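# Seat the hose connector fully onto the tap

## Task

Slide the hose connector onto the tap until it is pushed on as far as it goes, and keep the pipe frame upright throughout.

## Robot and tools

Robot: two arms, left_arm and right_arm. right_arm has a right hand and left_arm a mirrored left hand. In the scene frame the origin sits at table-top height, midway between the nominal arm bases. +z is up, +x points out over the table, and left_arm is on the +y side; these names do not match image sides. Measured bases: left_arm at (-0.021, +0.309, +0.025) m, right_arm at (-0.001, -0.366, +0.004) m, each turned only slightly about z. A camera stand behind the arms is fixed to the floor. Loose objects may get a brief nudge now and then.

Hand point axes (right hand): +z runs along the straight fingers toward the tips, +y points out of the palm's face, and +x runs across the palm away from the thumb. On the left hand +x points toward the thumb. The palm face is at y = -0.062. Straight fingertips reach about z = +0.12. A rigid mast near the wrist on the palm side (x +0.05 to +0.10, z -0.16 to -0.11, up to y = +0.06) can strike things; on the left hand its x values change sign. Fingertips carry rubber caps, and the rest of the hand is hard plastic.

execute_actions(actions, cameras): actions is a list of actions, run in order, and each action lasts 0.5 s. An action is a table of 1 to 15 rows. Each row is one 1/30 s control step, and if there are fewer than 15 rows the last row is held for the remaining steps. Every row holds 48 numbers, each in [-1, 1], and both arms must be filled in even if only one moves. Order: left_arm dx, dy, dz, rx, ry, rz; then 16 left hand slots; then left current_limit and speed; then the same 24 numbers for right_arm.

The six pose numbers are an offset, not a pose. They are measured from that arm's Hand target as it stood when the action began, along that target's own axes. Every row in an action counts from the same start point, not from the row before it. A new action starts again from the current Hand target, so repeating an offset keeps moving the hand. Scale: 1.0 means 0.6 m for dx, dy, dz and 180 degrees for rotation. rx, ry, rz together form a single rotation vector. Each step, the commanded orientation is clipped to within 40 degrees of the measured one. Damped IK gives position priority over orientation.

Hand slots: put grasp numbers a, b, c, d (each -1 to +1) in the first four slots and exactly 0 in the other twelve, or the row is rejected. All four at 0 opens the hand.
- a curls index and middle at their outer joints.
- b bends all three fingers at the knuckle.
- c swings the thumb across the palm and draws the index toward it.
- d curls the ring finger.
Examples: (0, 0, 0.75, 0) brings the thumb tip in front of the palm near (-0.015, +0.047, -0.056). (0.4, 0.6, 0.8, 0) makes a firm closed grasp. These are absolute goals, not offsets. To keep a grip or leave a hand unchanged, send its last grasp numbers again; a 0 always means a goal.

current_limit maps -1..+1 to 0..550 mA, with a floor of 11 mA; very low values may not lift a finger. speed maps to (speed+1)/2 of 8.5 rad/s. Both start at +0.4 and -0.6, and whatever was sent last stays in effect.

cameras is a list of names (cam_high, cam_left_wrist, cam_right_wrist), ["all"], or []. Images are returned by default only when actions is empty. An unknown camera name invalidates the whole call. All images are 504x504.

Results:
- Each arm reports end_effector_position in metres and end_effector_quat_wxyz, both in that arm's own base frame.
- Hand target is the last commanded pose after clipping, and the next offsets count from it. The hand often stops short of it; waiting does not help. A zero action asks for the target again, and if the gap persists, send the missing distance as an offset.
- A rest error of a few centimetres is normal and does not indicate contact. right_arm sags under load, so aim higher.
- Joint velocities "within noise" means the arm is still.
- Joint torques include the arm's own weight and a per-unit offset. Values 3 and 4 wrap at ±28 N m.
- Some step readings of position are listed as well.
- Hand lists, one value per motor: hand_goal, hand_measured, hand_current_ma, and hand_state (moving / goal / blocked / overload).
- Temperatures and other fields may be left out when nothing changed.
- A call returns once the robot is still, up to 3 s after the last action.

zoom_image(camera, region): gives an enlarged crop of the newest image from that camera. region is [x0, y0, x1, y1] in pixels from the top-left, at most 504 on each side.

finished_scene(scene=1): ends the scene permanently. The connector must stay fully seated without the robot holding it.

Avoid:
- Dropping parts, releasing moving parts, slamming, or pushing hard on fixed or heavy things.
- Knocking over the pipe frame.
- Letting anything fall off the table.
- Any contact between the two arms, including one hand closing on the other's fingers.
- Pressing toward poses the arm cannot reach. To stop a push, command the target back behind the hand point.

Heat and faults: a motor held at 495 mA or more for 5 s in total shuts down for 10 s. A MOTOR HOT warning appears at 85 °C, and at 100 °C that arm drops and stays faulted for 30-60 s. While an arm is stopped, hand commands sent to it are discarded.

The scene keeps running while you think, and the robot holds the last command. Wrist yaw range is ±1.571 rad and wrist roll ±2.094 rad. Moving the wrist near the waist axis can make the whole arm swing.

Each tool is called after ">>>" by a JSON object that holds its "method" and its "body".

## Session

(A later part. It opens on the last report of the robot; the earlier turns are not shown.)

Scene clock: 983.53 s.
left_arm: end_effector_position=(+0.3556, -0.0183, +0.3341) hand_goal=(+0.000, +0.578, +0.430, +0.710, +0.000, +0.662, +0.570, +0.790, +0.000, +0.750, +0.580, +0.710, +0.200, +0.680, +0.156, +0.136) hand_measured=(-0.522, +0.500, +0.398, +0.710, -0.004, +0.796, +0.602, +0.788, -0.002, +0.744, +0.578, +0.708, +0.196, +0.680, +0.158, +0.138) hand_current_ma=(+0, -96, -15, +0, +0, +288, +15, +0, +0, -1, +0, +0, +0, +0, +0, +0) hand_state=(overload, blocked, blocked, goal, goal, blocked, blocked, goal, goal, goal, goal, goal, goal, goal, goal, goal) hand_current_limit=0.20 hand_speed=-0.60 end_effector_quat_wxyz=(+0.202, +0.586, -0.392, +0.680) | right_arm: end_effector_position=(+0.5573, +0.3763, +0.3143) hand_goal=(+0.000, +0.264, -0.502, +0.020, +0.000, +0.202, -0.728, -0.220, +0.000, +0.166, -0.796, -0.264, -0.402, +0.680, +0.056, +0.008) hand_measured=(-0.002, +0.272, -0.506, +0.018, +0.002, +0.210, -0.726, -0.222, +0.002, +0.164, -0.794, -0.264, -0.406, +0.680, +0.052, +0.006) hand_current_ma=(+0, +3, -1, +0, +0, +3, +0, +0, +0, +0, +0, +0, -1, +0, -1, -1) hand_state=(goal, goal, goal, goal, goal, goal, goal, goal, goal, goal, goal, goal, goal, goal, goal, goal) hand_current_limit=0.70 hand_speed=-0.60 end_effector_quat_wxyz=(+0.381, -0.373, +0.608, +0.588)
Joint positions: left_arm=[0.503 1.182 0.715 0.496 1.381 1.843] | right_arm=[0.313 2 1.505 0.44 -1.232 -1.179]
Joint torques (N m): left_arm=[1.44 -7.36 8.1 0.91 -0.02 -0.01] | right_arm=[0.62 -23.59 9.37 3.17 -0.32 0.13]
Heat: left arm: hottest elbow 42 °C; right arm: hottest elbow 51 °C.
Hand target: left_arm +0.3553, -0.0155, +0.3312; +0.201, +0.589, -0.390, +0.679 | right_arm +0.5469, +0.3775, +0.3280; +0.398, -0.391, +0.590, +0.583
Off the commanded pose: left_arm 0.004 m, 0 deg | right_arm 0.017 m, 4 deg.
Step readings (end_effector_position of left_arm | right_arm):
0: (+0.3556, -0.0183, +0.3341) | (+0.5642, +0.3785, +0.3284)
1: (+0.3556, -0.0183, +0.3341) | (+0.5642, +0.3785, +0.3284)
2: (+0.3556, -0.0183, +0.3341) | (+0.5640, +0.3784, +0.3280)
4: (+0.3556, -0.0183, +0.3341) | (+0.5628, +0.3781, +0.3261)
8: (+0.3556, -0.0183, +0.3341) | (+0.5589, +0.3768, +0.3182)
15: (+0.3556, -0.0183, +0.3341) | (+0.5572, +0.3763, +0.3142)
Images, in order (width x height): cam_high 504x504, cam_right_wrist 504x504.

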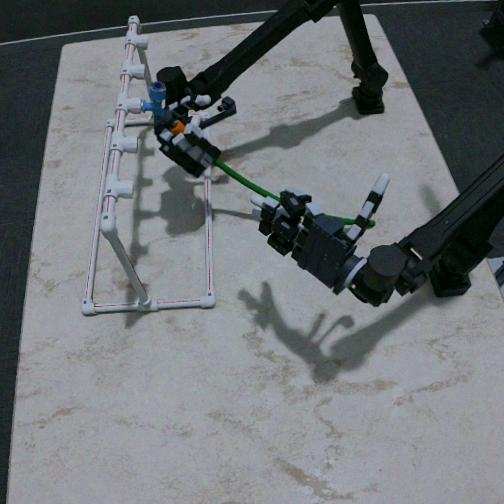

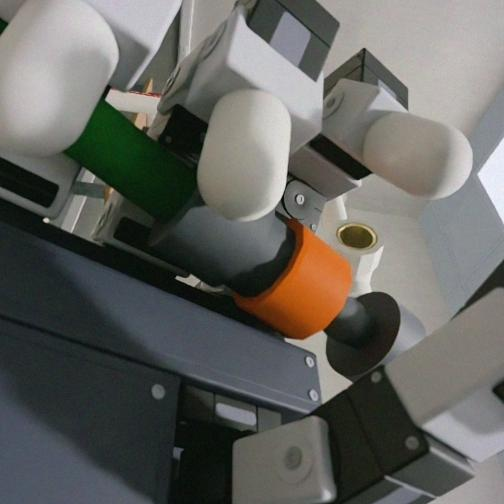

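>>> {"method": "zoom_image", "body": {"camera": "cam_high", "region": [200, 140, 400, 300]}}

>>> {"method": "execute_actions", "body": {"actions": [], "cameras": ["cam_left_wrist", "cam_high"]}}

Scaled by 2.520 from the camera's 504x504 image, which has a finer 720x720 frame.

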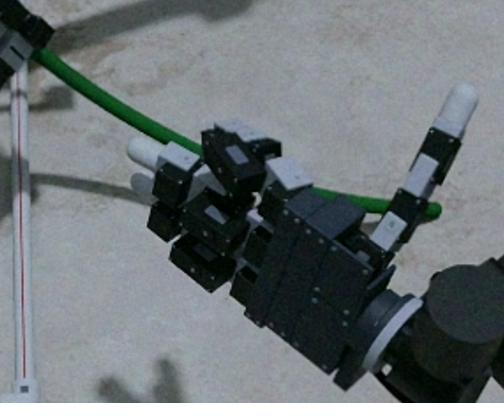

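Scene clock: 986.40 s.
left_arm: end_effector_position=(+0.3556, -0.0183, +0.3341) hand_goal=(+0.000, +0.578, +0.430, +0.710, +0.000, +0.662, +0.570, +0.790, +0.000, +0.750, +0.580, +0.710, +0.200, +0.680, +0.156, +0.136) hand_measured=(-0.522, +0.500, +0.398, +0.710, -0.004, +0.796, +0.602, +0.788, -0.002, +0.744, +0.578, +0.708, +0.196, +0.680, +0.158, +0.138) hand_current_ma=(+0, -96, -15, +0, +0, +288, +15, +0, +0, -1, +0, +0, +0, +0, +0, +0) hand_state=(overload, blocked, blocked, goal, goal, blocked, blocked, goal, goal, goal, goal, goal, goal, goal, goal, goal) hand_current_limit=0.20 hand_speed=-0.60 end_effector_quat_wxyz=(+0.202, +0.586, -0.392, +0.680) | right_arm: end_effector_position=(+0.5573, +0.3763, +0.3143) hand_goal=(+0.000, +0.264, -0.502, +0.020, +0.000, +0.202, -0.728, -0.220, +0.000, +0.166, -0.796, -0.264, -0.402, +0.680, +0.056, +0.008) hand_measured=(-0.002, +0.272, -0.506, +0.018, +0.002, +0.210, -0.726, -0.222, +0.002, +0.164, -0.794, -0.264, -0.406, +0.680, +0.052, +0.006) hand_current_ma=(+0, +3, -1, +0, +0, +3, +0, +0, +0, +0, +0, +0, -1, +0, -1, -1) hand_state=(goal, goal, goal, goal, goal, goal, goal, goal, goal, goal, goal, goal, goal, goal, goal, goal) hand_current_limit=0.70 hand_speed=-0.60 end_effector_quat_wxyz=(+0.381, -0.373, +0.608, +0.588)
Joint positions: left_arm=[0.503 1.182 0.715 0.496 1.381 1.843] | right_arm=[0.313 2 1.505 0.44 -1.232 -1.179]
Joint velocities: within noise
Joint torques (N m): left_arm=[1.38 -7.36 8.12 0.92 -0.03 -0.01] | right_arm=[0.44 -23.71 9.36 3.14 -0.31 0.14]
Motor temperatures (°C): left_arm=[37 36 42 35 28 32] | right_arm=[35 44 50 31 34 29]
Heat: left arm: hottest elbow 42 °C; right arm: hottest elbow 50 °C.
Hand target: left_arm +0.3553, -0.0155, +0.3312; +0.201, +0.589, -0.390, +0.679 | right_arm +0.5469, +0.3775, +0.3280; +0.398, -0.391, +0.590, +0.584
Off the commanded pose: left_arm 0.004 m, 0 deg | right_arm 0.017 m, 4 deg.
Images, in order (width x height): cam_high 504x504, cam_left_wrist 504x504.

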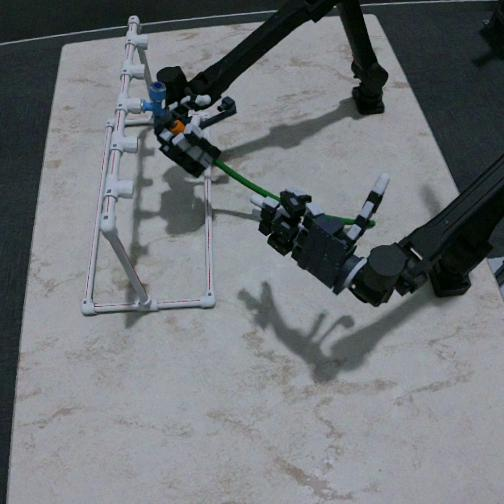

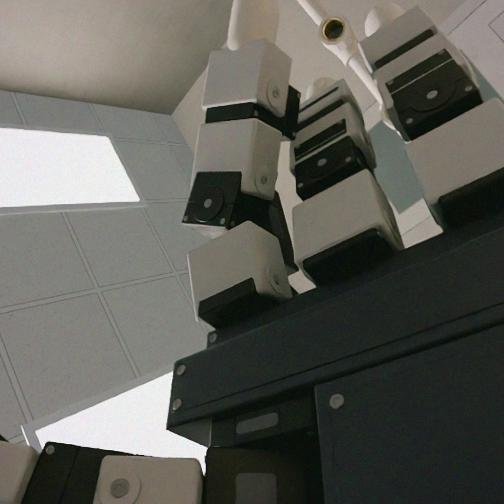

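>>> {"method": "execute_actions", "body": {"actions": [[[0,0,0,0,0,0,0,0.05,0.3,0,0,0,0,0,0,0,0,0,0,0,0,0,0.2,-0.6,0,0,0,0,0,0,0.85,0.3,0.7,0.9,0,0,0,0,0,0,0,0,0,0,0,0,0.7,-0.6],[0,0,0,0,0,0,0,0.05,0.3,0,0,0,0,0,0,0,0,0,0,0,0,0,0.2,-0.6,0,0,0,0,0,0,0.92,0.3,0.7,0.92,0,0,0,0,0,0,0,0,0,0,0,0,0.7,-0.6],[0,0,0,0,0,0,0,0.05,0.3,0,0,0,0,0,0,0,0,0,0,0,0,0,0.2,-0.6,0,0,0,0,0,0,1,0.3,0.7,0.95,0,0,0,0,0,0,0,0,0,0,0,0,0.7,-0.6]]], "cameras": ["cam_right_wrist"]}}

>>> {"method": "zoom_image", "body": {"camera": "cam_right_wrist", "region": [250, 200, 450, 400]}}

Scene clock: 989.70 s.
left_arm: end_effector_position=(+0.3556, -0.0183, +0.3341) hand_goal=(+0.000, +0.578, +0.430, +0.710, +0.000, +0.662, +0.570, +0.790, +0.000, +0.750, +0.580, +0.710, +0.200, +0.680, +0.156, +0.136) hand_measured=(-0.522, +0.500, +0.398, +0.710, -0.004, +0.796, +0.602, +0.788, -0.002, +0.744, +0.578, +0.708, +0.196, +0.680, +0.158, +0.138) hand_current_ma=(+0, -96, -15, +0, +0, +288, +15, +0, +0, -1, +0, +0, +0, +0, +0, +0) hand_state=(overload, blocked, blocked, goal, goal, blocked, blocked, goal, goal, goal, goal, goal, goal, goal, goal, goal) hand_current_limit=0.20 hand_speed=-0.60 end_effector_quat_wxyz=(+0.202, +0.586, -0.392, +0.680) | right_arm: end_effector_position=(+0.5572, +0.3763, +0.3140) hand_goal=(+0.000, +0.296, -0.710, -0.190, +0.000, +0.166, -1.000, -0.540, +0.000, +0.148, -0.940, -0.384, -0.380, +0.680, +0.056, -0.024) hand_measured=(-0.002, +0.296, -0.708, -0.188, +0.012, +0.192, -0.744, -0.248, +0.008, +0.136, -0.838, -0.322, -0.394, +0.680, +0.052, -0.022) hand_current_ma=(+0, +0, +0, +0, +4, +22, +468, +468, +2, -5, +212, +95, -7, +0, -1, +0) hand_state=(goal, goal, goal, goal, goal, blocked, blocked, blocked, goal, goal, blocked, blocked, goal, goal, goal, goal) hand_current_limit=0.70 hand_speed=-0.60 end_effector_quat_wxyz=(+0.381, -0.373, +0.608, +0.588)
Joint positions: left_arm=[0.503 1.182 0.715 0.496 1.381 1.843] | right_arm=[0.313 2 1.504 0.44 -1.232 -1.179]
Joint torques (N m): left_arm=[1.44 -7.36 8.09 0.91 -0.03 -0.01] | right_arm=[0.44 -23.59 9.42 3.17 -0.31 0.12]
Heat: left arm: hottest elbow 42 °C; right arm: hottest elbow 50 °C.
Hand target: left_arm +0.3553, -0.0155, +0.3312; +0.201, +0.589, -0.390, +0.679 | right_arm +0.5468, +0.3775, +0.3279; +0.398, -0.391, +0.590, +0.584
Off the commanded pose: left_arm 0.004 m, 0 deg | right_arm 0.017 m, 4 deg.
Step readings (end_effector_position of left_arm | right_arm):
0: (+0.3556, -0.0183, +0.3341) | (+0.5573, +0.3763, +0.3143)
1: (+0.3556, -0.0183, +0.3341) | (+0.5573, +0.3763, +0.3143)
2: (+0.3556, -0.0183, +0.3341) | (+0.5573, +0.3763, +0.3143)
4: (+0.3556, -0.0183, +0.3341) | (+0.5573, +0.3763, +0.3143)
8: (+0.3556, -0.0183, +0.3341) | (+0.5572, +0.3763, +0.3140)
15: (+0.3556, -0.0183, +0.3341) | (+0.5572, +0.3763, +0.3140)
Images, in order (width x height): cam_right_wrist 504x504.

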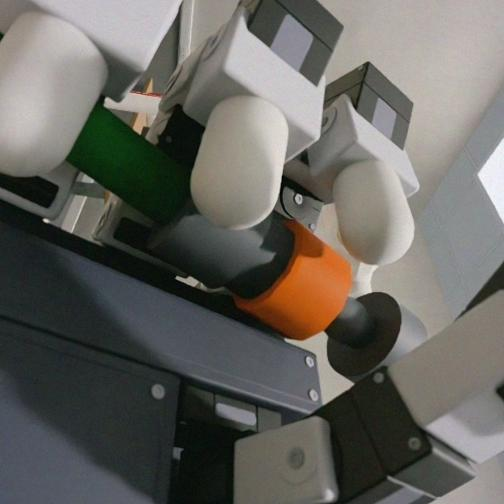

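Scaled by 2.520 from the camera's 504x504 image, which has a finer 720x720 frame.

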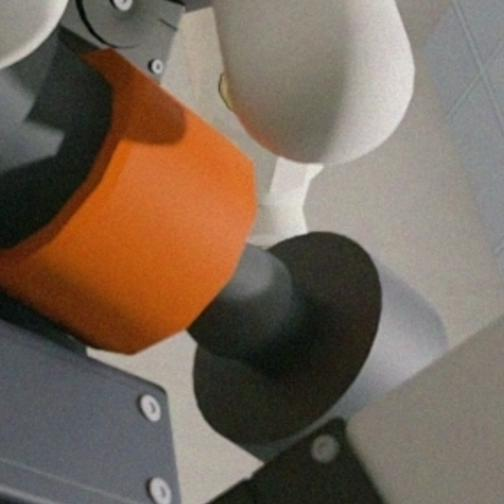

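>>> {"method": "execute_actions", "body": {"actions": [[[0,0,0,0,0,0,0,0.05,0.3,0,0,0,0,0,0,0,0,0,0,0,0,0,0.2,-0.6,-0.01,-0.003,0,0,0,0.016,1,0.3,0.7,0.95,0,0,0,0,0,0,0,0,0,0,0,0,0.7,-0.6],[0,0,0,0,0,0,0,0.05,0.3,0,0,0,0,0,0,0,0,0,0,0,0,0,0.2,-0.6,-0.0205,-0.006,0,0,0,0.0333,1,0.3,0.7,0.95,0,0,0,0,0,0,0,0,0,0,0,0,0.7,-0.6]]], "cameras": ["cam_high","cam_right_wrist"]}}

>>> {"method": "zoom_image", "body": {"camera": "cam_right_wrist", "region": [250, 200, 450, 400]}}

Scene clock: 992.63 s.
left_arm: end_effector_position=(+0.3556, -0.0183, +0.3341) hand_goal=(+0.000, +0.578, +0.430, +0.710, +0.000, +0.662, +0.570, +0.790, +0.000, +0.750, +0.580, +0.710, +0.200, +0.680, +0.156, +0.136) hand_measured=(-0.522, +0.500, +0.398, +0.710, -0.004, +0.796, +0.602, +0.788, -0.002, +0.744, +0.578, +0.708, +0.196, +0.680, +0.158, +0.138) hand_current_ma=(+0, -96, -15, +0, +0, +288, +15, +0, +0, -1, +0, +0, +0, +0, +0, +0) hand_state=(overload, blocked, blocked, goal, goal, blocked, blocked, goal, goal, goal, goal, goal, goal, goal, goal, goal) hand_current_limit=0.20 hand_speed=-0.60 end_effector_quat_wxyz=(+0.202, +0.586, -0.392, +0.680) | right_arm: end_effector_position=(+0.5613, +0.3760, +0.3193) hand_goal=(+0.000, +0.296, -0.710, -0.190, +0.000, +0.166, -1.000, -0.540, +0.000, +0.148, -0.940, -0.384, -0.380, +0.680, +0.056, -0.024) hand_measured=(-0.002, +0.296, -0.708, -0.188, +0.018, +0.188, -0.744, -0.248, +0.010, +0.136, -0.840, -0.324, -0.392, +0.680, +0.052, -0.022) hand_current_ma=(+0, +0, +0, +0, +9, +17, +467, +468, +4, -6, +204, +88, -7, +0, -1, +0) hand_state=(goal, goal, goal, goal, goal, blocked, blocked, blocked, goal, goal, blocked, blocked, goal, goal, goal, goal) hand_current_limit=0.70 hand_speed=-0.60 end_effector_quat_wxyz=(+0.355, -0.349, +0.622, +0.604)
Joint positions: left_arm=[0.503 1.182 0.715 0.496 1.381 1.843] | right_arm=[0.313 2 1.504 0.44 -1.237 -1.097]
Joint torques (N m): left_arm=[1.38 -7.36 8.1 0.91 -0.02 -0.01] | right_arm=[0.44 -23.53 10.17 2.8 -0.15 0.33]
Heat: left arm: hottest elbow 42 °C; right arm: hottest elbow 50 °C.
Hand target: left_arm +0.3553, -0.0155, +0.3312; +0.201, +0.589, -0.390, +0.679 | right_arm +0.5549, +0.3775, +0.3380; +0.367, -0.360, +0.609, +0.603
Off the commanded pose: left_arm 0.004 m, 0 deg | right_arm 0.020 m, 2 deg.
Step readings (end_effector_position of left_arm | right_arm):
0: (+0.3556, -0.0183, +0.3341) | (+0.5572, +0.3763, +0.3140)
1: (+0.3556, -0.0183, +0.3341) | (+0.5572, +0.3763, +0.3140)
2: (+0.3556, -0.0183, +0.3341) | (+0.5573, +0.3763, +0.3142)
4: (+0.3556, -0.0183, +0.3341) | (+0.5576, +0.3761, +0.3150)
8: (+0.3556, -0.0183, +0.3341) | (+0.5589, +0.3760, +0.3168)
15: (+0.3556, -0.0183, +0.3341) | (+0.5606, +0.3760, +0.3186)
Images, in order (width x height): cam_high 504x504, cam_right_wrist 504x504.

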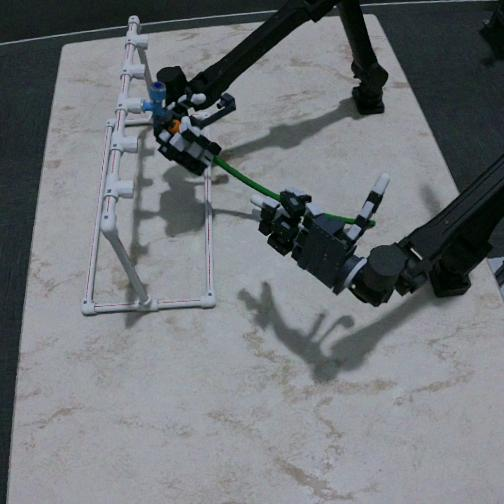

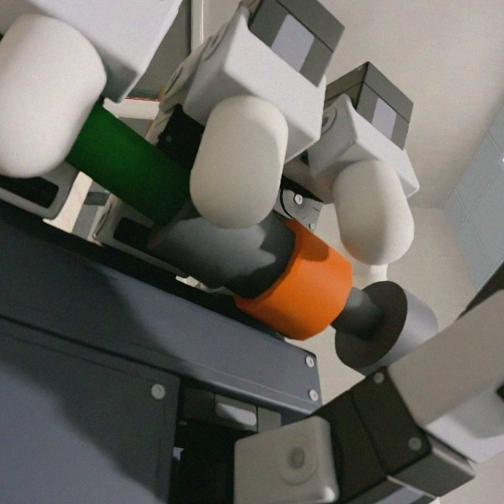

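Scaled by 2.520 from the camera's 504x504 image, which has a finer 720x720 frame.

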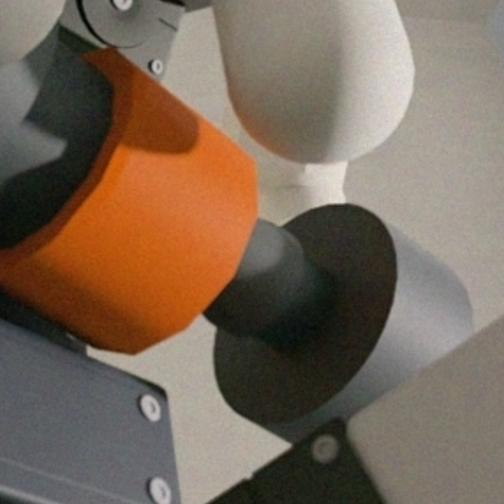

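>>> {"method": "execute_actions", "body": {"actions": [[[0,0,0,0,0,0,0,0.05,0.3,0,0,0,0,0,0,0,0,0,0,0,0,0,0.2,-0.6,0,0,0,0,0,0,0.9,0.3,0.7,0.92,0,0,0,0,0,0,0,0,0,0,0,0,0.7,-0.6],[0,0,0,0,0,0,0,0.05,0.3,0,0,0,0,0,0,0,0,0,0,0,0,0,0.2,-0.6,0,0,0,0,0,0,0.8,0.3,0.7,0.88,0,0,0,0,0,0,0,0,0,0,0,0,0.7,-0.6]]], "cameras": ["cam_right_wrist"]}}

>>> {"method": "zoom_image", "body": {"camera": "cam_right_wrist", "region": [250, 200, 450, 400]}}

Scene clock: 995.63 s.
left_arm: end_effector_position=(+0.3556, -0.0183, +0.3341) hand_goal=(+0.000, +0.578, +0.430, +0.710, +0.000, +0.662, +0.570, +0.790, +0.000, +0.750, +0.580, +0.710, +0.200, +0.680, +0.156, +0.136) hand_measured=(-0.522, +0.500, +0.398, +0.710, -0.004, +0.796, +0.602, +0.788, -0.002, +0.744, +0.578, +0.708, +0.196, +0.680, +0.158, +0.138) hand_current_ma=(+0, -96, -15, +0, +0, +288, +15, +0, +0, -1, +0, +0, +0, +0, +0, +0) hand_state=(overload, blocked, blocked, goal, goal, blocked, blocked, goal, goal, goal, goal, goal, goal, goal, goal, goal) hand_current_limit=0.20 hand_speed=-0.60 end_effector_quat_wxyz=(+0.202, +0.586, -0.392, +0.680) | right_arm: end_effector_position=(+0.5612, +0.3759, +0.3194) hand_goal=(+0.000, +0.268, -0.522, +0.000, +0.000, +0.202, -0.760, -0.250, +0.000, +0.160, -0.828, -0.288, -0.400, +0.680, +0.056, +0.006) hand_measured=(-0.002, +0.276, -0.526, -0.002, +0.006, +0.206, -0.736, -0.230, +0.002, +0.152, -0.820, -0.284, -0.404, +0.680, +0.052, +0.002) hand_current_ma=(+0, +3, -1, -1, +1, +1, +19, +14, +0, -3, +3, +1, -1, +0, -1, -1) hand_state=(goal, goal, goal, goal, goal, goal, blocked, goal, goal, goal, goal, goal, goal, goal, goal, goal) hand_current_limit=0.70 hand_speed=-0.60 end_effector_quat_wxyz=(+0.355, -0.349, +0.622, +0.604)
Joint positions: left_arm=[0.503 1.182 0.715 0.496 1.381 1.843] | right_arm=[0.313 2 1.504 0.44 -1.238 -1.095]
Joint torques (N m): left_arm=[1.44 -7.36 8.1 0.92 -0.03 -0.01] | right_arm=[0.44 -23.65 10.15 2.84 -0.11 0.34]
Heat: left arm: hottest elbow 42 °C; right arm: hottest elbow 50 °C.
Hand target: left_arm +0.3553, -0.0155, +0.3312; +0.201, +0.589, -0.390, +0.679 | right_arm +0.5548, +0.3775, +0.3380; +0.367, -0.360, +0.609, +0.604
Off the commanded pose: left_arm 0.004 m, 0 deg | right_arm 0.020 m, 2 deg.
Step readings (end_effector_position of left_arm | right_arm):
0: (+0.3556, -0.0183, +0.3341) | (+0.5613, +0.3760, +0.3193)
1: (+0.3556, -0.0183, +0.3341) | (+0.5613, +0.3760, +0.3193)
2: (+0.3556, -0.0183, +0.3341) | (+0.5613, +0.3760, +0.3194)
4: (+0.3556, -0.0183, +0.3341) | (+0.5613, +0.3759, +0.3194)
8: (+0.3556, -0.0183, +0.3341) | (+0.5612, +0.3759, +0.3194)
15: (+0.3556, -0.0183, +0.3341) | (+0.5612, +0.3759, +0.3194)
Images, in order (width x height): cam_right_wrist 504x504.

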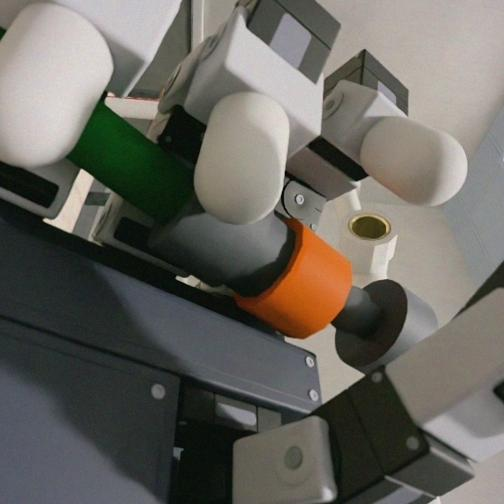

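Scaled by 2.520 from the camera's 504x504 image, which has a finer 720x720 frame.

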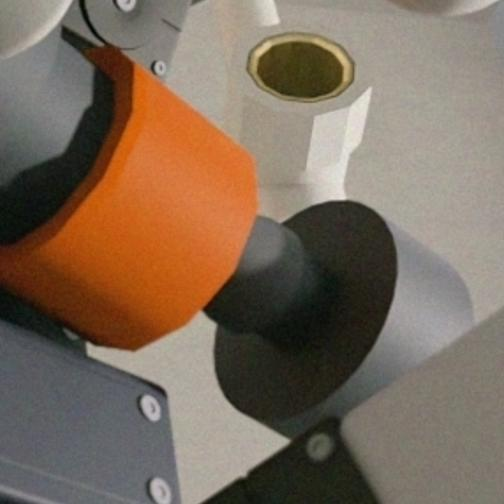

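>>> {"method": "execute_actions", "body": {"actions": [[[0,0,0,0,0,0,0,0.05,0.3,0,0,0,0,0,0,0,0,0,0,0,0,0,0.2,-0.6,0,0,0,0,0,0,0.76,0.3,0.7,0.83,0,0,0,0,0,0,0,0,0,0,0,0,0.7,-0.6],[0,0,0,0,0,0,0,0.05,0.3,0,0,0,0,0,0,0,0,0,0,0,0,0,0.2,-0.6,0,0,0,0,0,0,0.72,0.3,0.7,0.78,0,0,0,0,0,0,0,0,0,0,0,0,0.7,-0.6]]], "cameras": ["cam_right_wrist", "cam_high"]}}

>>> {"method": "zoom_image", "body": {"camera": "cam_right_wrist", "region": [250, 200, 450, 400]}}

Scene clock: 996.70 s.
left_arm: end_effector_position=(+0.3556, -0.0183, +0.3341) hand_goal=(+0.000, +0.578, +0.430, +0.710, +0.000, +0.662, +0.570, +0.790, +0.000, +0.750, +0.580, +0.710, +0.200, +0.680, +0.156, +0.136) hand_measured=(-0.522, +0.500, +0.398, +0.710, -0.004, +0.796, +0.602, +0.788, -0.002, +0.744, +0.578, +0.708, +0.196, +0.680, +0.158, +0.138) hand_current_ma=(+0, -96, -15, +0, +0, +288, +15, +0, +0, -1, +0, +0, +0, +0, +0, +0) hand_state=(overload, blocked, blocked, goal, goal, blocked, blocked, goal, goal, goal, goal, goal, goal, goal, goal, goal) hand_current_limit=0.20 hand_speed=-0.60 end_effector_quat_wxyz=(+0.202, +0.586, -0.392, +0.680) | right_arm: end_effector_position=(+0.5611, +0.3759, +0.3196) hand_goal=(+0.000, +0.250, -0.440, +0.076, +0.000, +0.202, -0.632, -0.134, +0.000, +0.196, -0.668, -0.170, -0.408, +0.680, +0.056, +0.018) hand_measured=(-0.002, +0.258, -0.444, +0.074, +0.002, +0.206, -0.636, -0.138, +0.002, +0.196, -0.670, -0.172, -0.412, +0.680, +0.052, +0.014) hand_current_ma=(+0, +4, -1, +0, +0, +1, -1, -1, +0, +0, +0, +0, -1, +0, -1, -1) hand_state=(goal, goal, goal, goal, goal, goal, goal, goal, goal, goal, goal, goal, goal, goal, goal, goal) hand_current_limit=0.70 hand_speed=-0.60 end_effector_quat_wxyz=(+0.355, -0.350, +0.622, +0.604)
Joint positions: left_arm=[0.503 1.182 0.715 0.496 1.381 1.843] | right_arm=[0.313 2 1.504 0.442 -1.238 -1.095]
Joint torques (N m): left_arm=[1.44 -7.36 8.1 0.91 -0.02 -0.01] | right_arm=[0.5 -23.65 10.15 2.76 -0.11 0.34]
Heat: left arm: hottest elbow 42 °C; right arm: hottest elbow 49 °C.
Hand target: left_arm +0.3553, -0.0155, +0.3312; +0.201, +0.589, -0.390, +0.679 | right_arm +0.5548, +0.3775, +0.3380; +0.367, -0.360, +0.609, +0.604
Off the commanded pose: left_arm 0.004 m, 0 deg | right_arm 0.019 m, 2 deg.
Step readings (end_effector_position of left_arm | right_arm):
0: (+0.3556, -0.0183, +0.3341) | (+0.5612, +0.3759, +0.3194)
1: (+0.3556, -0.0183, +0.3341) | (+0.5612, +0.3759, +0.3194)
2: (+0.3556, -0.0183, +0.3341) | (+0.5612, +0.3759, +0.3194)
4: (+0.3556, -0.0183, +0.3341) | (+0.5612, +0.3759, +0.3195)
8: (+0.3556, -0.0183, +0.3341) | (+0.5611, +0.3759, +0.3196)
15: (+0.3556, -0.0183, +0.3341) | (+0.5611, +0.3759, +0.3196)
Images, in order (width x height): cam_high 504x504, cam_right_wrist 504x504.

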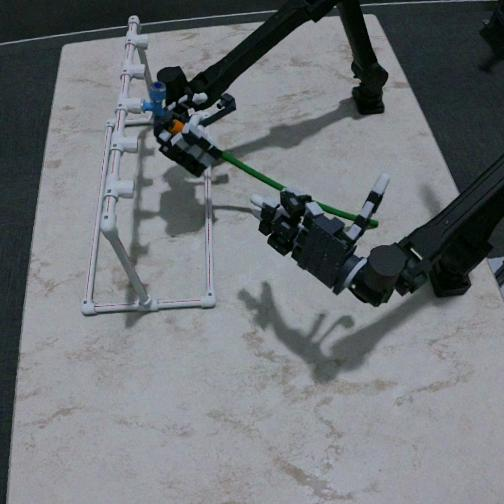

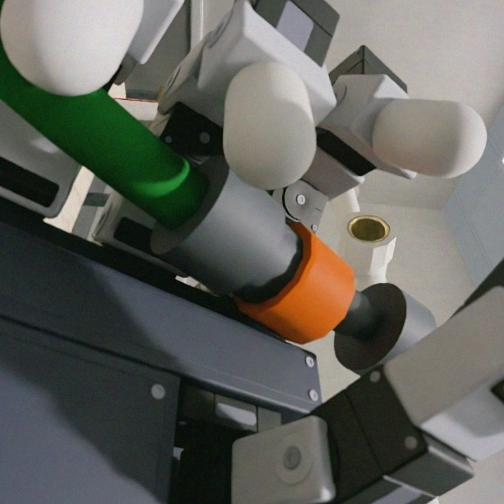

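Scaled by 2.520 from the camera's 504x504 image, which has a finer 720x720 frame.

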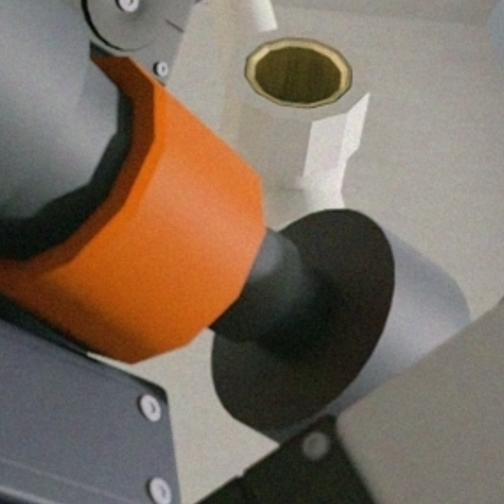

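>>> {"method": "execute_actions", "body": {"actions": [[[0,0,0,0,0,0,0,0.05,0.3,0,0,0,0,0,0,0,0,0,0,0,0,0,0.2,-0.6,0.01,0,0,0,0,0,0.72,0.3,0.7,0.78,0,0,0,0,0,0,0,0,0,0,0,0,0.7,-0.6],[0,0,0,0,0,0,0,0.05,0.3,0,0,0,0,0,0,0,0,0,0,0,0,0,0.2,-0.6,0.02,0,0,0,0,0,0.72,0.3,0.7,0.78,0,0,0,0,0,0,0,0,0,0,0,0,0.7,-0.6],[0,0,0,0,0,0,0,0.05,0.3,0,0,0,0,0,0,0,0,0,0,0,0,0,0.2,-0.6,0.03,0,0,0,0,0,0.72,0.3,0.7,0.78,0,0,0,0,0,0,0,0,0,0,0,0,0.7,-0.6]]], "cameras": ["cam_right_wrist", "cam_high"]}}

>>> {"method": "zoom_image", "body": {"camera": "cam_right_wrist", "region": [150, 150, 450, 450]}}

Scene clock: 998.33 s.
left_arm: end_effector_position=(+0.3556, -0.0183, +0.3341) hand_goal=(+0.000, +0.578, +0.430, +0.710, +0.000, +0.662, +0.570, +0.790, +0.000, +0.750, +0.580, +0.710, +0.200, +0.680, +0.156, +0.136) hand_measured=(-0.522, +0.500, +0.398, +0.710, -0.004, +0.796, +0.602, +0.788, -0.002, +0.744, +0.578, +0.708, +0.196, +0.680, +0.158, +0.138) hand_current_ma=(+0, -96, -15, +0, +0, +288, +15, +0, +0, -1, +0, +0, +0, +0, +0, +0) hand_state=(overload, blocked, blocked, goal, goal, blocked, blocked, goal, goal, goal, goal, goal, goal, goal, goal, goal) hand_current_limit=0.20 hand_speed=-0.60 end_effector_quat_wxyz=(+0.202, +0.586, -0.392, +0.680) | right_arm: end_effector_position=(+0.5532, +0.3746, +0.3086) hand_goal=(+0.000, +0.250, -0.440, +0.076, +0.000, +0.202, -0.632, -0.134, +0.000, +0.196, -0.668, -0.170, -0.408, +0.680, +0.056, +0.018) hand_measured=(-0.002, +0.258, -0.444, +0.074, +0.002, +0.206, -0.636, -0.138, +0.002, +0.198, -0.668, -0.172, -0.412, +0.680, +0.052, +0.016) hand_current_ma=(+0, +3, -1, +0, +0, +1, -1, -1, +0, +0, +0, +0, -1, +0, -1, -1) hand_state=(goal, goal, goal, goal, goal, goal, goal, goal, goal, goal, goal, goal, goal, goal, goal, goal) hand_current_limit=0.70 hand_speed=-0.60 end_effector_quat_wxyz=(+0.358, -0.352, +0.619, +0.604)
Joint positions: left_arm=[0.503 1.182 0.715 0.496 1.381 1.843] | right_arm=[0.315 1.999 1.466 0.487 -1.237 -1.095]
Joint torques (N m): left_arm=[1.44 -7.41 8.09 0.92 -0.02 -0.01] | right_arm=[1.26 -23.06 9.39 2.86 0.04 0.34]
Heat: left arm: hottest elbow 42 °C; right arm: hottest elbow 49 °C.
Hand target: left_arm +0.3553, -0.0155, +0.3312; +0.201, +0.589, -0.390, +0.679 | right_arm +0.5463, +0.3777, +0.3221; +0.367, -0.360, +0.609, +0.604
Off the commanded pose: left_arm 0.004 m, 0 deg | right_arm 0.015 m, 2 deg.
Step readings (end_effector_position of left_arm | right_arm):
0: (+0.3556, -0.0183, +0.3341) | (+0.5611, +0.3759, +0.3196)
1: (+0.3556, -0.0183, +0.3341) | (+0.5611, +0.3759, +0.3196)
2: (+0.3556, -0.0183, +0.3341) | (+0.5610, +0.3758, +0.3197)
4: (+0.3556, -0.0183, +0.3341) | (+0.5601, +0.3755, +0.3192)
8: (+0.3556, -0.0183, +0.3341) | (+0.5560, +0.3750, +0.3132)
15: (+0.3556, -0.0183, +0.3341) | (+0.5534, +0.3747, +0.3084)
Images, in order (width x height): cam_high 504x504, cam_right_wrist 504x504.

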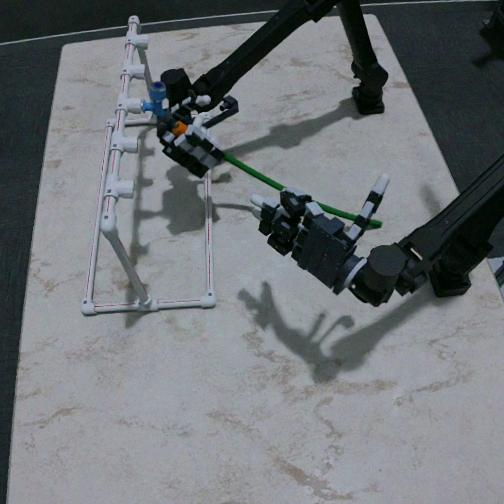

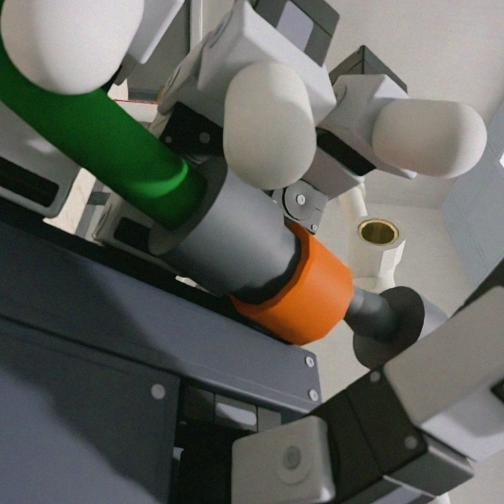

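Scaled by 1.680 from the camera's 504x504 image, which has a finer 720x720 frame.

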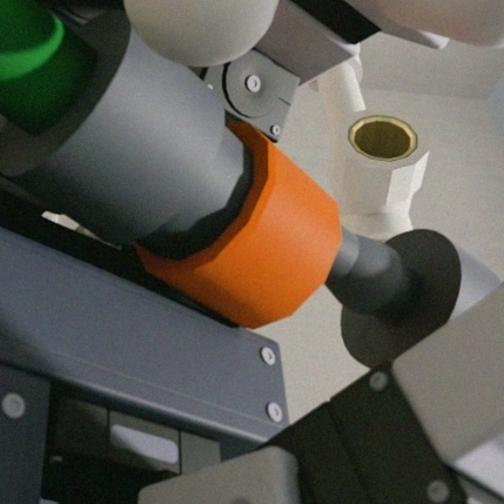

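>>> {"method": "execute_actions", "body": {"actions": [[[0,0,0,0,0,0,0,0.05,0.3,0,0,0,0,0,0,0,0,0,0,0,0,0,0.2,-0.6,-0.016,0,0,0,0,0,0.72,0.3,0.7,0.78,0,0,0,0,0,0,0,0,0,0,0,0,0.7,-0.6],[0,0,0,0,0,0,0,0.05,0.3,0,0,0,0,0,0,0,0,0,0,0,0,0,0.2,-0.6,-0.033,0,0,0,0,0,0.72,0.3,0.7,0.78,0,0,0,0,0,0,0,0,0,0,0,0,0.7,-0.6],[0,0,0,0,0,0,0,0.05,0.3,0,0,0,0,0,0,0,0,0,0,0,0,0,0.2,-0.6,-0.05,0,0,0,0,0,0.72,0.3,0.7,0.78,0,0,0,0,0,0,0,0,0,0,0,0,0.7,-0.6]]], "cameras": ["cam_right_wrist", "cam_high"]}}

>>> {"method": "zoom_image", "body": {"camera": "cam_right_wrist", "region": [150, 150, 450, 450]}}

Scene clock: 1000.17 s.
left_arm: end_effector_position=(+0.3556, -0.0183, +0.3341) hand_goal=(+0.000, +0.578, +0.430, +0.710, +0.000, +0.662, +0.570, +0.790, +0.000, +0.750, +0.580, +0.710, +0.200, +0.680, +0.156, +0.136) hand_measured=(-0.522, +0.500, +0.398, +0.710, -0.004, +0.796, +0.602, +0.788, -0.002, +0.744, +0.578, +0.708, +0.196, +0.680, +0.158, +0.138) hand_current_ma=(+0, -96, -15, +0, +0, +288, +15, +0, +0, -1, +0, +0, +0, +0, +0, +0) hand_state=(overload, blocked, blocked, goal, goal, blocked, blocked, goal, goal, goal, goal, goal, goal, goal, goal, goal) hand_current_limit=0.20 hand_speed=-0.60 end_effector_quat_wxyz=(+0.202, +0.586, -0.392, +0.680) | right_arm: end_effector_position=(+0.5562, +0.3755, +0.3096) hand_goal=(+0.000, +0.250, -0.440, +0.076, +0.000, +0.202, -0.632, -0.134, +0.000, +0.196, -0.668, -0.170, -0.408, +0.680, +0.056, +0.018) hand_measured=(-0.002, +0.258, -0.444, +0.074, +0.002, +0.206, -0.636, -0.138, +0.002, +0.198, -0.668, -0.172, -0.412, +0.680, +0.052, +0.016) hand_current_ma=(+0, +3, -1, +0, +0, +1, -1, -1, +0, +0, +0, +0, -1, +0, -1, -1) hand_state=(goal, goal, goal, goal, goal, goal, goal, goal, goal, goal, goal, goal, goal, goal, goal, goal) hand_current_limit=0.70 hand_speed=-0.60 end_effector_quat_wxyz=(+0.347, -0.345, +0.627, +0.606)
Joint positions: left_arm=[0.503 1.182 0.715 0.496 1.381 1.843] | right_arm=[0.315 1.999 1.475 0.45 -1.239 -1.092]
Joint torques (N m): left_arm=[1.38 -7.36 8.1 0.91 -0.02 -0.01] | right_arm=[0.09 -23.71 14.27 1.69 -0.2 0.34]
Heat: left arm: hottest elbow 42 °C; right arm: hottest elbow 49 °C.
Hand target: left_arm +0.3553, -0.0155, +0.3312; +0.201, +0.589, -0.390, +0.679 | right_arm +0.5604, +0.3775, +0.3485; +0.367, -0.360, +0.609, +0.603
Off the commanded pose: left_arm 0.004 m, 0 deg | right_arm 0.039 m, 4 deg.
Step readings (end_effector_position of left_arm | right_arm):
0: (+0.3556, -0.0183, +0.3341) | (+0.5532, +0.3746, +0.3086)
1: (+0.3556, -0.0183, +0.3341) | (+0.5532, +0.3746, +0.3086)
2: (+0.3556, -0.0183, +0.3341) | (+0.5532, +0.3746, +0.3086)
4: (+0.3556, -0.0183, +0.3341) | (+0.5533, +0.3746, +0.3086)
8: (+0.3556, -0.0183, +0.3341) | (+0.5544, +0.3749, +0.3075)
15: (+0.3556, -0.0183, +0.3341) | (+0.5558, +0.3754, +0.3092)
Images, in order (width x height): cam_high 504x504, cam_right_wrist 504x504.

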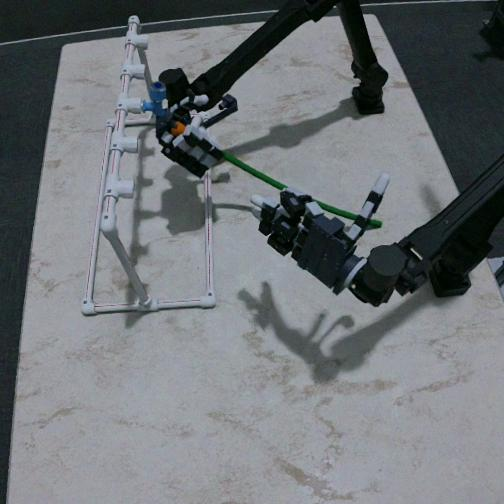

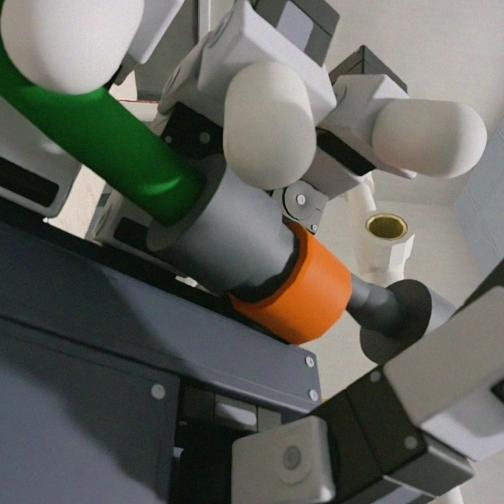

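Scaled by 1.680 from the camera's 504x504 image, which has a finer 720x720 frame.

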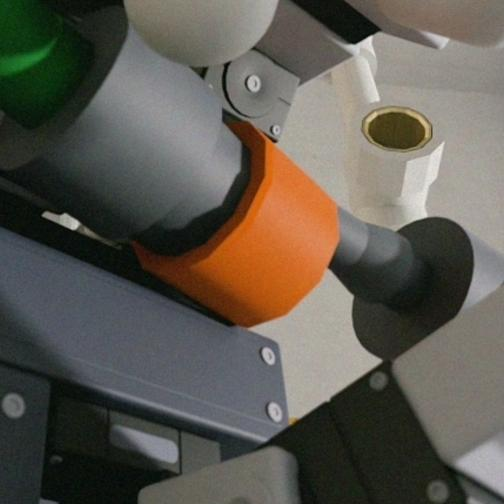

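>>> {"method": "execute_actions", "body": {"actions": [[[0,0,0,0,0,0,0,0.05,0.3,0,0,0,0,0,0,0,0,0,0,0,0,0,0.2,-0.6,0.002,0.004,0,0,0,-0.012,0.72,0.3,0.7,0.78,0,0,0,0,0,0,0,0,0,0,0,0,0.7,-0.6],[0,0,0,0,0,0,0,0.05,0.3,0,0,0,0,0,0,0,0,0,0,0,0,0,0.2,-0.6,-0.006,0.007,0,0,0,-0.025,0.72,0.3,0.7,0.78,0,0,0,0,0,0,0,0,0,0,0,0,0.7,-0.6],[0,0,0,0,0,0,0,0.05,0.3,0,0,0,0,0,0,0,0,0,0,0,0,0,0.2,-0.6,-0.014,0.007,0,0,0,-0.025,0.72,0.3,0.7,0.78,0,0,0,0,0,0,0,0,0,0,0,0,0.7,-0.6]]], "cameras": ["cam_right_wrist", "cam_high"]}}

>>> {"method": "zoom_image", "body": {"camera": "cam_right_wrist", "region": [150, 150, 450, 450]}}

Scene clock: 1001.83 s.
left_arm: end_effector_position=(+0.3556, -0.0183, +0.3341) hand_goal=(+0.000, +0.578, +0.430, +0.710, +0.000, +0.662, +0.570, +0.790, +0.000, +0.750, +0.580, +0.710, +0.200, +0.680, +0.156, +0.136) hand_measured=(-0.522, +0.500, +0.398, +0.710, -0.004, +0.796, +0.602, +0.788, -0.002, +0.744, +0.578, +0.708, +0.196, +0.680, +0.158, +0.138) hand_current_ma=(+0, -96, -15, +0, +0, +288, +15, +0, +0, -1, +0, +0, +0, +0, +0, +0) hand_state=(overload, blocked, blocked, goal, goal, blocked, blocked, goal, goal, goal, goal, goal, goal, goal, goal, goal) hand_current_limit=0.20 hand_speed=-0.60 end_effector_quat_wxyz=(+0.202, +0.586, -0.392, +0.680) | right_arm: end_effector_position=(+0.5582, +0.3771, +0.3212) hand_goal=(+0.000, +0.250, -0.440, +0.076, +0.000, +0.202, -0.632, -0.134, +0.000, +0.196, -0.668, -0.170, -0.408, +0.680, +0.056, +0.018) hand_measured=(-0.002, +0.258, -0.444, +0.074, +0.002, +0.206, -0.636, -0.138, +0.002, +0.198, -0.668, -0.172, -0.412, +0.680, +0.052, +0.016) hand_current_ma=(+0, +3, -1, +0, +0, +1, -1, -1, +0, +0, +0, +0, -1, +0, -1, -1) hand_state=(goal, goal, goal, goal, goal, goal, goal, goal, goal, goal, goal, goal, goal, goal, goal, goal) hand_current_limit=0.70 hand_speed=-0.60 end_effector_quat_wxyz=(+0.364, -0.362, +0.616, +0.598)
Joint positions: left_arm=[0.503 1.182 0.715 0.496 1.381 1.843] | right_arm=[0.315 1.995 1.51 0.419 -1.24 -1.14]
Joint torques (N m): left_arm=[1.38 -7.36 8.1 0.91 -0.02 -0.01] | right_arm=[-0.09 -23.65 14.48 1.51 -0.2 0.15]
Heat: left arm: hottest elbow 42 °C; right arm: hottest elbow 49 °C.
Hand target: left_arm +0.3553, -0.0155, +0.3312; +0.201, +0.589, -0.390, +0.679 | right_arm +0.5606, +0.3775, +0.3581; +0.391, -0.384, +0.595, +0.589
Off the commanded pose: left_arm 0.004 m, 0 deg | right_arm 0.037 m, 5 deg.
Step readings (end_effector_position of left_arm | right_arm):
0: (+0.3556, -0.0183, +0.3341) | (+0.5562, +0.3755, +0.3095)
1: (+0.3556, -0.0183, +0.3341) | (+0.5562, +0.3755, +0.3095)
2: (+0.3556, -0.0183, +0.3341) | (+0.5562, +0.3755, +0.3095)
4: (+0.3556, -0.0183, +0.3341) | (+0.5563, +0.3756, +0.3103)
8: (+0.3556, -0.0183, +0.3341) | (+0.5578, +0.3764, +0.3154)
15: (+0.3556, -0.0183, +0.3341) | (+0.5584, +0.3770, +0.3216)
Images, in order (width x height): cam_high 504x504, cam_right_wrist 504x504.

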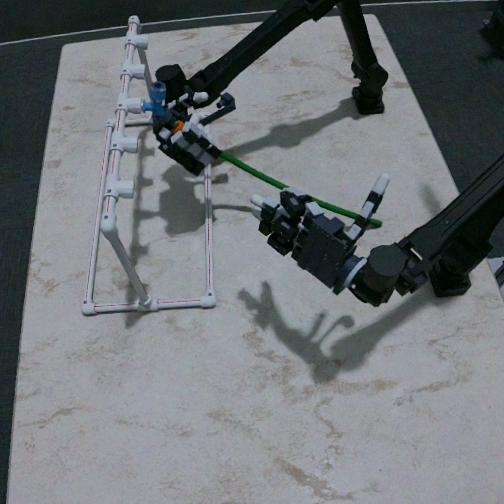

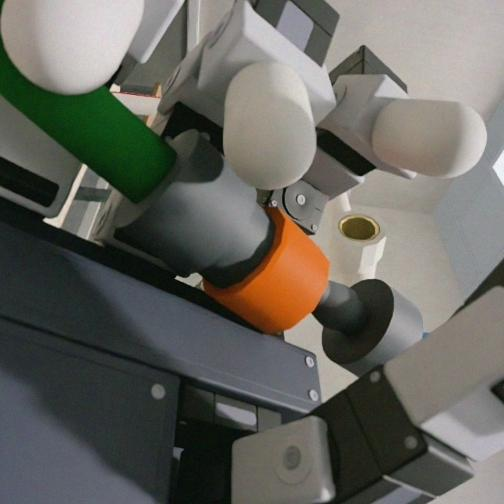

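Scaled by 1.680 from the camera's 504x504 image, which has a finer 720x720 frame.

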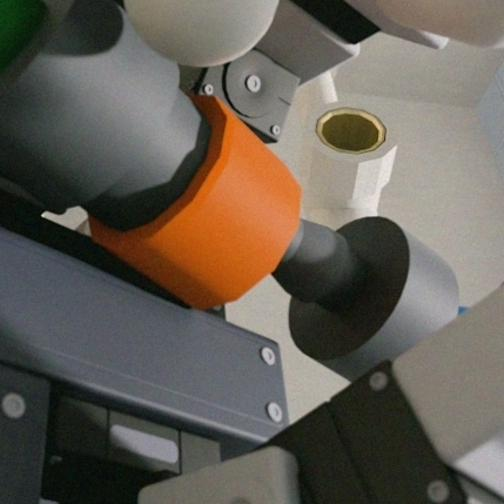

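>>> {"method": "execute_actions", "body": {"actions": [[[0,0,0,0,0,0,0,0.05,0.3,0,0,0,0,0,0,0,0,0,0,0,0,0,0.2,-0.6,0,0,0,0,0,0,0.82,0.3,0.7,0.85,0,0,0,0,0,0,0,0,0,0,0,0,0.7,-0.6],[0,0,0,0,0,0,0,0.05,0.3,0,0,0,0,0,0,0,0,0,0,0,0,0,0.2,-0.6,0,0,0,0,0,0,0.92,0.3,0.7,0.92,0,0,0,0,0,0,0,0,0,0,0,0,0.7,-0.6],[0,0,0,0,0,0,0,0.05,0.3,0,0,0,0,0,0,0,0,0,0,0,0,0,0.2,-0.6,0,0,0,0,0,0,1,0.3,0.7,0.95,0,0,0,0,0,0,0,0,0,0,0,0,0.7,-0.6]],[[0,0,0,0,0,0,0,0.05,0.3,0,0,0,0,0,0,0,0,0,0,0,0,0,0.2,-0.6,0.03,0,0,0,0,0,1,0.3,0.7,0.95,0,0,0,0,0,0,0,0,0,0,0,0,0.7,-0.6],[0,0,0,0,0,0,0,0.05,0.3,0,0,0,0,0,0,0,0,0,0,0,0,0,0.2,-0.6,0.065,0,0,0,0,0,1,0.3,0.7,0.95,0,0,0,0,0,0,0,0,0,0,0,0,0.7,-0.6],[0,0,0,0,0,0,0,0.05,0.3,0,0,0,0,0,0,0,0,0,0,0,0,0,0.2,-0.6,0.1,0,0,0,0,0,1,0.3,0.7,0.95,0,0,0,0,0,0,0,0,0,0,0,0,0.7,-0.6]]], "cameras": ["cam_right_wrist", "cam_high"]}}

Scene clock: 1015.10 s.
left_arm: end_effector_position=(+0.3556, -0.0183, +0.3341) hand_goal=(+0.000, +0.578, +0.430, +0.710, +0.000, +0.662, +0.570, +0.790, +0.000, +0.750, +0.580, +0.710, +0.200, +0.680, +0.156, +0.136) hand_measured=(-0.522, +0.500, +0.398, +0.710, -0.004, +0.796, +0.602, +0.788, -0.002, +0.744, +0.578, +0.708, +0.196, +0.680, +0.158, +0.138) hand_current_ma=(+0, -96, -15, +0, +0, +288, +15, +0, +0, -1, +0, +0, +0, +0, +0, +0) hand_state=(overload, blocked, blocked, goal, goal, blocked, blocked, goal, goal, goal, goal, goal, goal, goal, goal, goal) hand_current_limit=0.20 hand_speed=-0.60 end_effector_quat_wxyz=(+0.202, +0.586, -0.392, +0.680) | right_arm: end_effector_position=(+0.5425, +0.3736, +0.2985) hand_goal=(+0.000, +0.296, -0.710, -0.190, +0.000, +0.166, -1.000, -0.540, +0.000, +0.148, -0.940, -0.384, -0.380, +0.680, +0.056, -0.024) hand_measured=(-0.002, +0.296, -0.708, -0.188, +0.010, +0.180, -0.744, -0.266, +0.006, +0.148, -0.836, -0.334, -0.392, +0.680, +0.052, -0.022) hand_current_ma=(+0, +0, +0, +0, +3, +9, +467, +468, +1, +0, +225, +64, -6, +0, -1, +0) hand_state=(goal, goal, goal, goal, goal, goal, blocked, blocked, goal, goal, blocked, blocked, goal, goal, goal, goal) hand_current_limit=0.70 hand_speed=-0.60 end_effector_quat_wxyz=(+0.379, -0.372, +0.606, +0.592)
Joint positions: left_arm=[0.503 1.182 0.715 0.496 1.381 1.843] | right_arm=[0.317 1.993 1.437 0.518 -1.235 -1.157]
Joint torques (N m): left_arm=[1.44 -7.3 8.12 0.92 -0.03 -0.01] | right_arm=[0.73 -21.66 9.28 2.74 0.11 0.14]
Heat: left arm: hottest elbow 42 °C; right arm: hottest elbow 49 °C.
Hand target: left_arm +0.3553, -0.0155, +0.3312; +0.201, +0.589, -0.390, +0.679 | right_arm +0.5366, +0.3777, +0.3031; +0.391, -0.384, +0.595, +0.589
Off the commanded pose: left_arm 0.004 m, 0 deg | right_arm 0.009 m, 2 deg.
Step readings (end_effector_position of left_arm | right_arm):
0: (+0.3556, -0.0183, +0.3341) | (+0.5581, +0.3771, +0.3212)
1: (+0.3556, -0.0183, +0.3341) | (+0.5581, +0.3771, +0.3212)
2: (+0.3556, -0.0183, +0.3341) | (+0.5581, +0.3771, +0.3212)
4: (+0.3556, -0.0183, +0.3341) | (+0.5579, +0.3770, +0.3211)
8: (+0.3556, -0.0183, +0.3341) | (+0.5580, +0.3770, +0.3209)
15: (+0.3556, -0.0183, +0.3341) | (+0.5580, +0.3770, +0.3209)
16: (+0.3556, -0.0183, +0.3341) | (+0.5580, +0.3770, +0.3209)
17: (+0.3556, -0.0183, +0.3341) | (+0.5580, +0.3770, +0.3208)
19: (+0.3556, -0.0183, +0.3341) | (+0.5572, +0.3768, +0.3205)
23: (+0.3556, -0.0183, +0.3341) | (+0.5505, +0.3751, +0.3107)
30: (+0.3556, -0.0183, +0.3341) | (+0.5430, +0.3738, +0.2977)
Images, in order (width x height): cam_high 504x504, cam_right_wrist 504x504.

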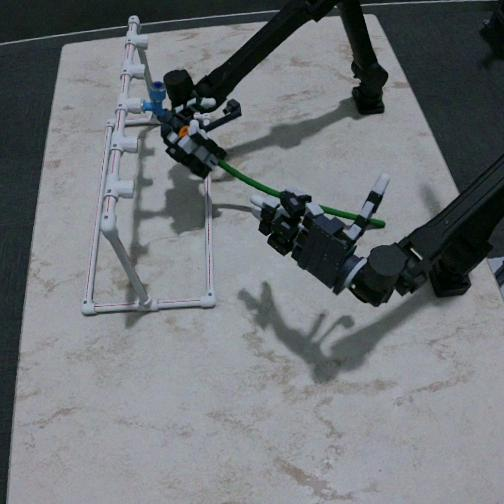

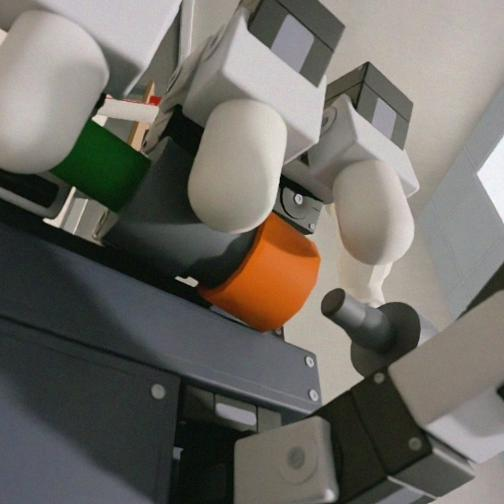

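>>> {"method": "zoom_image", "body": {"camera": "cam_high", "region": [210, 150, 400, 260]}}

Scaled by 2.653 from the camera's 504x504 image, which has a finer 720x720 frame.

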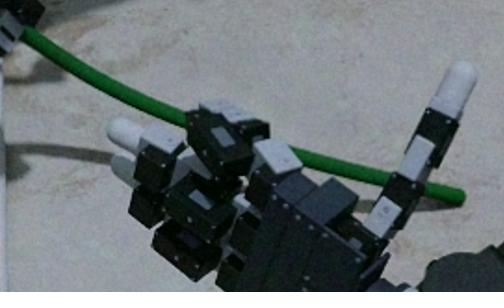

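>>> {"method": "execute_actions", "body": {"actions": [[[0.003,0.009,-0.022,0.044,-0.014,0,0,0.05,0.3,0,0,0,0,0,0,0,0,0,0,0,0,0,0.2,-0.6,0.038,0.0025,0,0,0,0,1,0.3,0.7,0.95,0,0,0,0,0,0,0,0,0,0,0,0,0.7,-0.6],[0.006,0.018,-0.044,0.088,-0.028,0,0,0.05,0.3,0,0,0,0,0,0,0,0,0,0,0,0,0,0.2,-0.6,0.077,0.005,0,0,0,0,1,0.3,0.7,0.95,0,0,0,0,0,0,0,0,0,0,0,0,0.7,-0.6],[0.009,0.027,-0.065,0.1325,-0.0415,0,0,0.05,0.3,0,0,0,0,0,0,0,0,0,0,0,0,0,0.2,-0.6,0.116,0.0075,0,0,0,0,1,0.3,0.7,0.95,0,0,0,0,0,0,0,0,0,0,0,0,0.7,-0.6]],[[0,-0.001,-0.024,0.044,-0.014,0,0,0.05,0.3,0,0,0,0,0,0,0,0,0,0,0,0,0,0.2,-0.6,-0.034,0.0245,-0.009,0.0085,-0.0363,0.0303,1,0.3,0.7,0.95,0,0,0,0,0,0,0,0,0,0,0,0,0.7,-0.6],[0,-0.001,-0.048,0.088,-0.028,0,0,0.05,0.3,0,0,0,0,0,0,0,0,0,0,0,0,0,0.2,-0.6,-0.068,0.049,-0.018,0.017,-0.0726,0.0606,1,0.3,0.7,0.95,0,0,0,0,0,0,0,0,0,0,0,0,0.7,-0.6],[0,-0.002,-0.071,0.1325,-0.0415,0,0,0.05,0.3,0,0,0,0,0,0,0,0,0,0,0,0,0,0.2,-0.6,-0.1026,0.0736,-0.0265,0.0255,-0.1089,0.0908,1,0.3,0.7,0.95,0,0,0,0,0,0,0,0,0,0,0,0,0.7,-0.6]]], "cameras": ["cam_right_wrist", "cam_high"]}}

Scene clock: 1022.93 s.
left_arm: end_effector_position=(+0.2798, +0.0205, +0.3239) hand_goal=(+0.000, +0.578, +0.430, +0.710, +0.000, +0.662, +0.570, +0.790, +0.000, +0.750, +0.580, +0.710, +0.200, +0.680, +0.156, +0.136) hand_measured=(-0.522, +0.498, +0.396, +0.710, -0.006, +0.792, +0.602, +0.788, -0.002, +0.746, +0.578, +0.708, +0.194, +0.680, +0.156, +0.138) hand_current_ma=(+0, -104, -16, +0, +0, +271, +15, +0, +0, +0, +0, +0, +0, +0, +0, +0) hand_state=(overload, blocked, blocked, goal, goal, blocked, blocked, goal, goal, goal, goal, goal, goal, goal, goal, goal) hand_current_limit=0.20 hand_speed=-0.60 end_effector_quat_wxyz=(-0.091, +0.704, -0.101, +0.698) | right_arm: end_effector_position=(+0.4864, +0.3591, +0.3250) hand_goal=(+0.000, +0.296, -0.710, -0.190, +0.000, +0.166, -1.000, -0.540, +0.000, +0.148, -0.940, -0.384, -0.380, +0.680, +0.056, -0.024) hand_measured=(-0.002, +0.298, -0.708, -0.188, +0.010, +0.180, -0.744, -0.268, +0.006, +0.134, -0.836, -0.334, -0.390, +0.680, +0.052, -0.022) hand_current_ma=(+0, +0, +0, +0, +3, +8, +468, +467, +1, -7, +223, +64, -5, +0, -1, +0) hand_state=(goal, goal, goal, goal, goal, goal, blocked, blocked, goal, goal, blocked, blocked, goal, goal, goal, goal) hand_current_limit=0.70 hand_speed=-0.60 end_effector_quat_wxyz=(+0.415, -0.188, +0.598, +0.660)
Joint positions: left_arm=[0.803 0.393 0.366 0.013 0.815 1.854] | right_arm=[0.38 1.882 1.065 1.171 -0.904 -0.584]
Joint velocities: left_arm=[within noise] | right_arm=[-0.005 -0.005 0.002 -0.002 0.168 -0.022]
Joint torques (N m): left_arm=[1.38 0.56 11.29 1.42 -0.16 0.01] | right_arm=[1.03 -15.79 7.62 3 0.64 0.35]
Heat: left arm: hottest elbow 42 °C; right arm: hottest elbow 49 °C.
Hand target: left_arm +0.2790, +0.0224, +0.3318; -0.105, +0.701, -0.105, +0.698 | right_arm +0.4887, +0.3624, +0.3152; +0.414, -0.174, +0.591, +0.670
Off the commanded pose: left_arm 0.008 m, 2 deg | right_arm 0.011 m, 2 deg.
Step readings (end_effector_position of left_arm | right_arm):
0: (+0.3556, -0.0183, +0.3341) | (+0.5425, +0.3736, +0.2985)
1: (+0.3560, -0.0180, +0.3338) | (+0.5424, +0.3736, +0.2983)
2: (+0.3579, -0.0172, +0.3330) | (+0.5420, +0.3735, +0.2973)
4: (+0.3598, -0.0119, +0.3269) | (+0.5377, +0.3726, +0.2904)
8: (+0.3366, +0.0014, +0.3191) | (+0.5201, +0.3703, +0.2629)
15: (+0.3176, -0.0006, +0.3371) | (+0.5075, +0.3736, +0.2486)
16: (+0.3178, -0.0001, +0.3370) | (+0.5077, +0.3736, +0.2493)
17: (+0.3193, +0.0021, +0.3361) | (+0.5090, +0.3739, +0.2496)
19: (+0.3197, +0.0117, +0.3301) | (+0.5106, +0.3732, +0.2508)
23: (+0.2991, +0.0228, +0.3232) | (+0.4985, +0.3637, +0.2636)
30: (+0.2797, +0.0171, +0.3328) | (+0.4911, +0.3580, +0.3077)
Images, in order (width x height): cam_high 504x504, cam_right_wrist 504x504.

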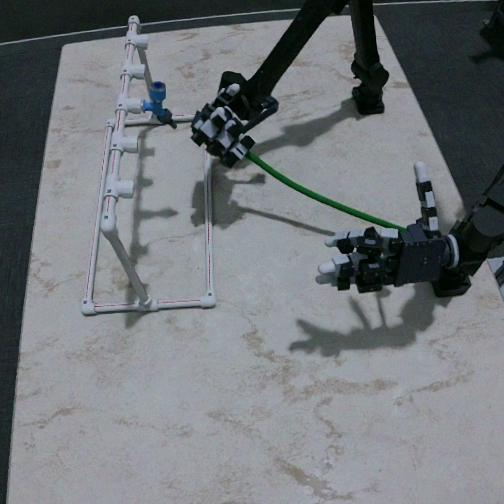

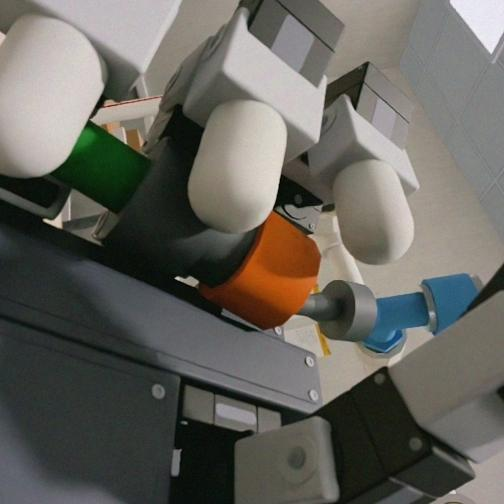

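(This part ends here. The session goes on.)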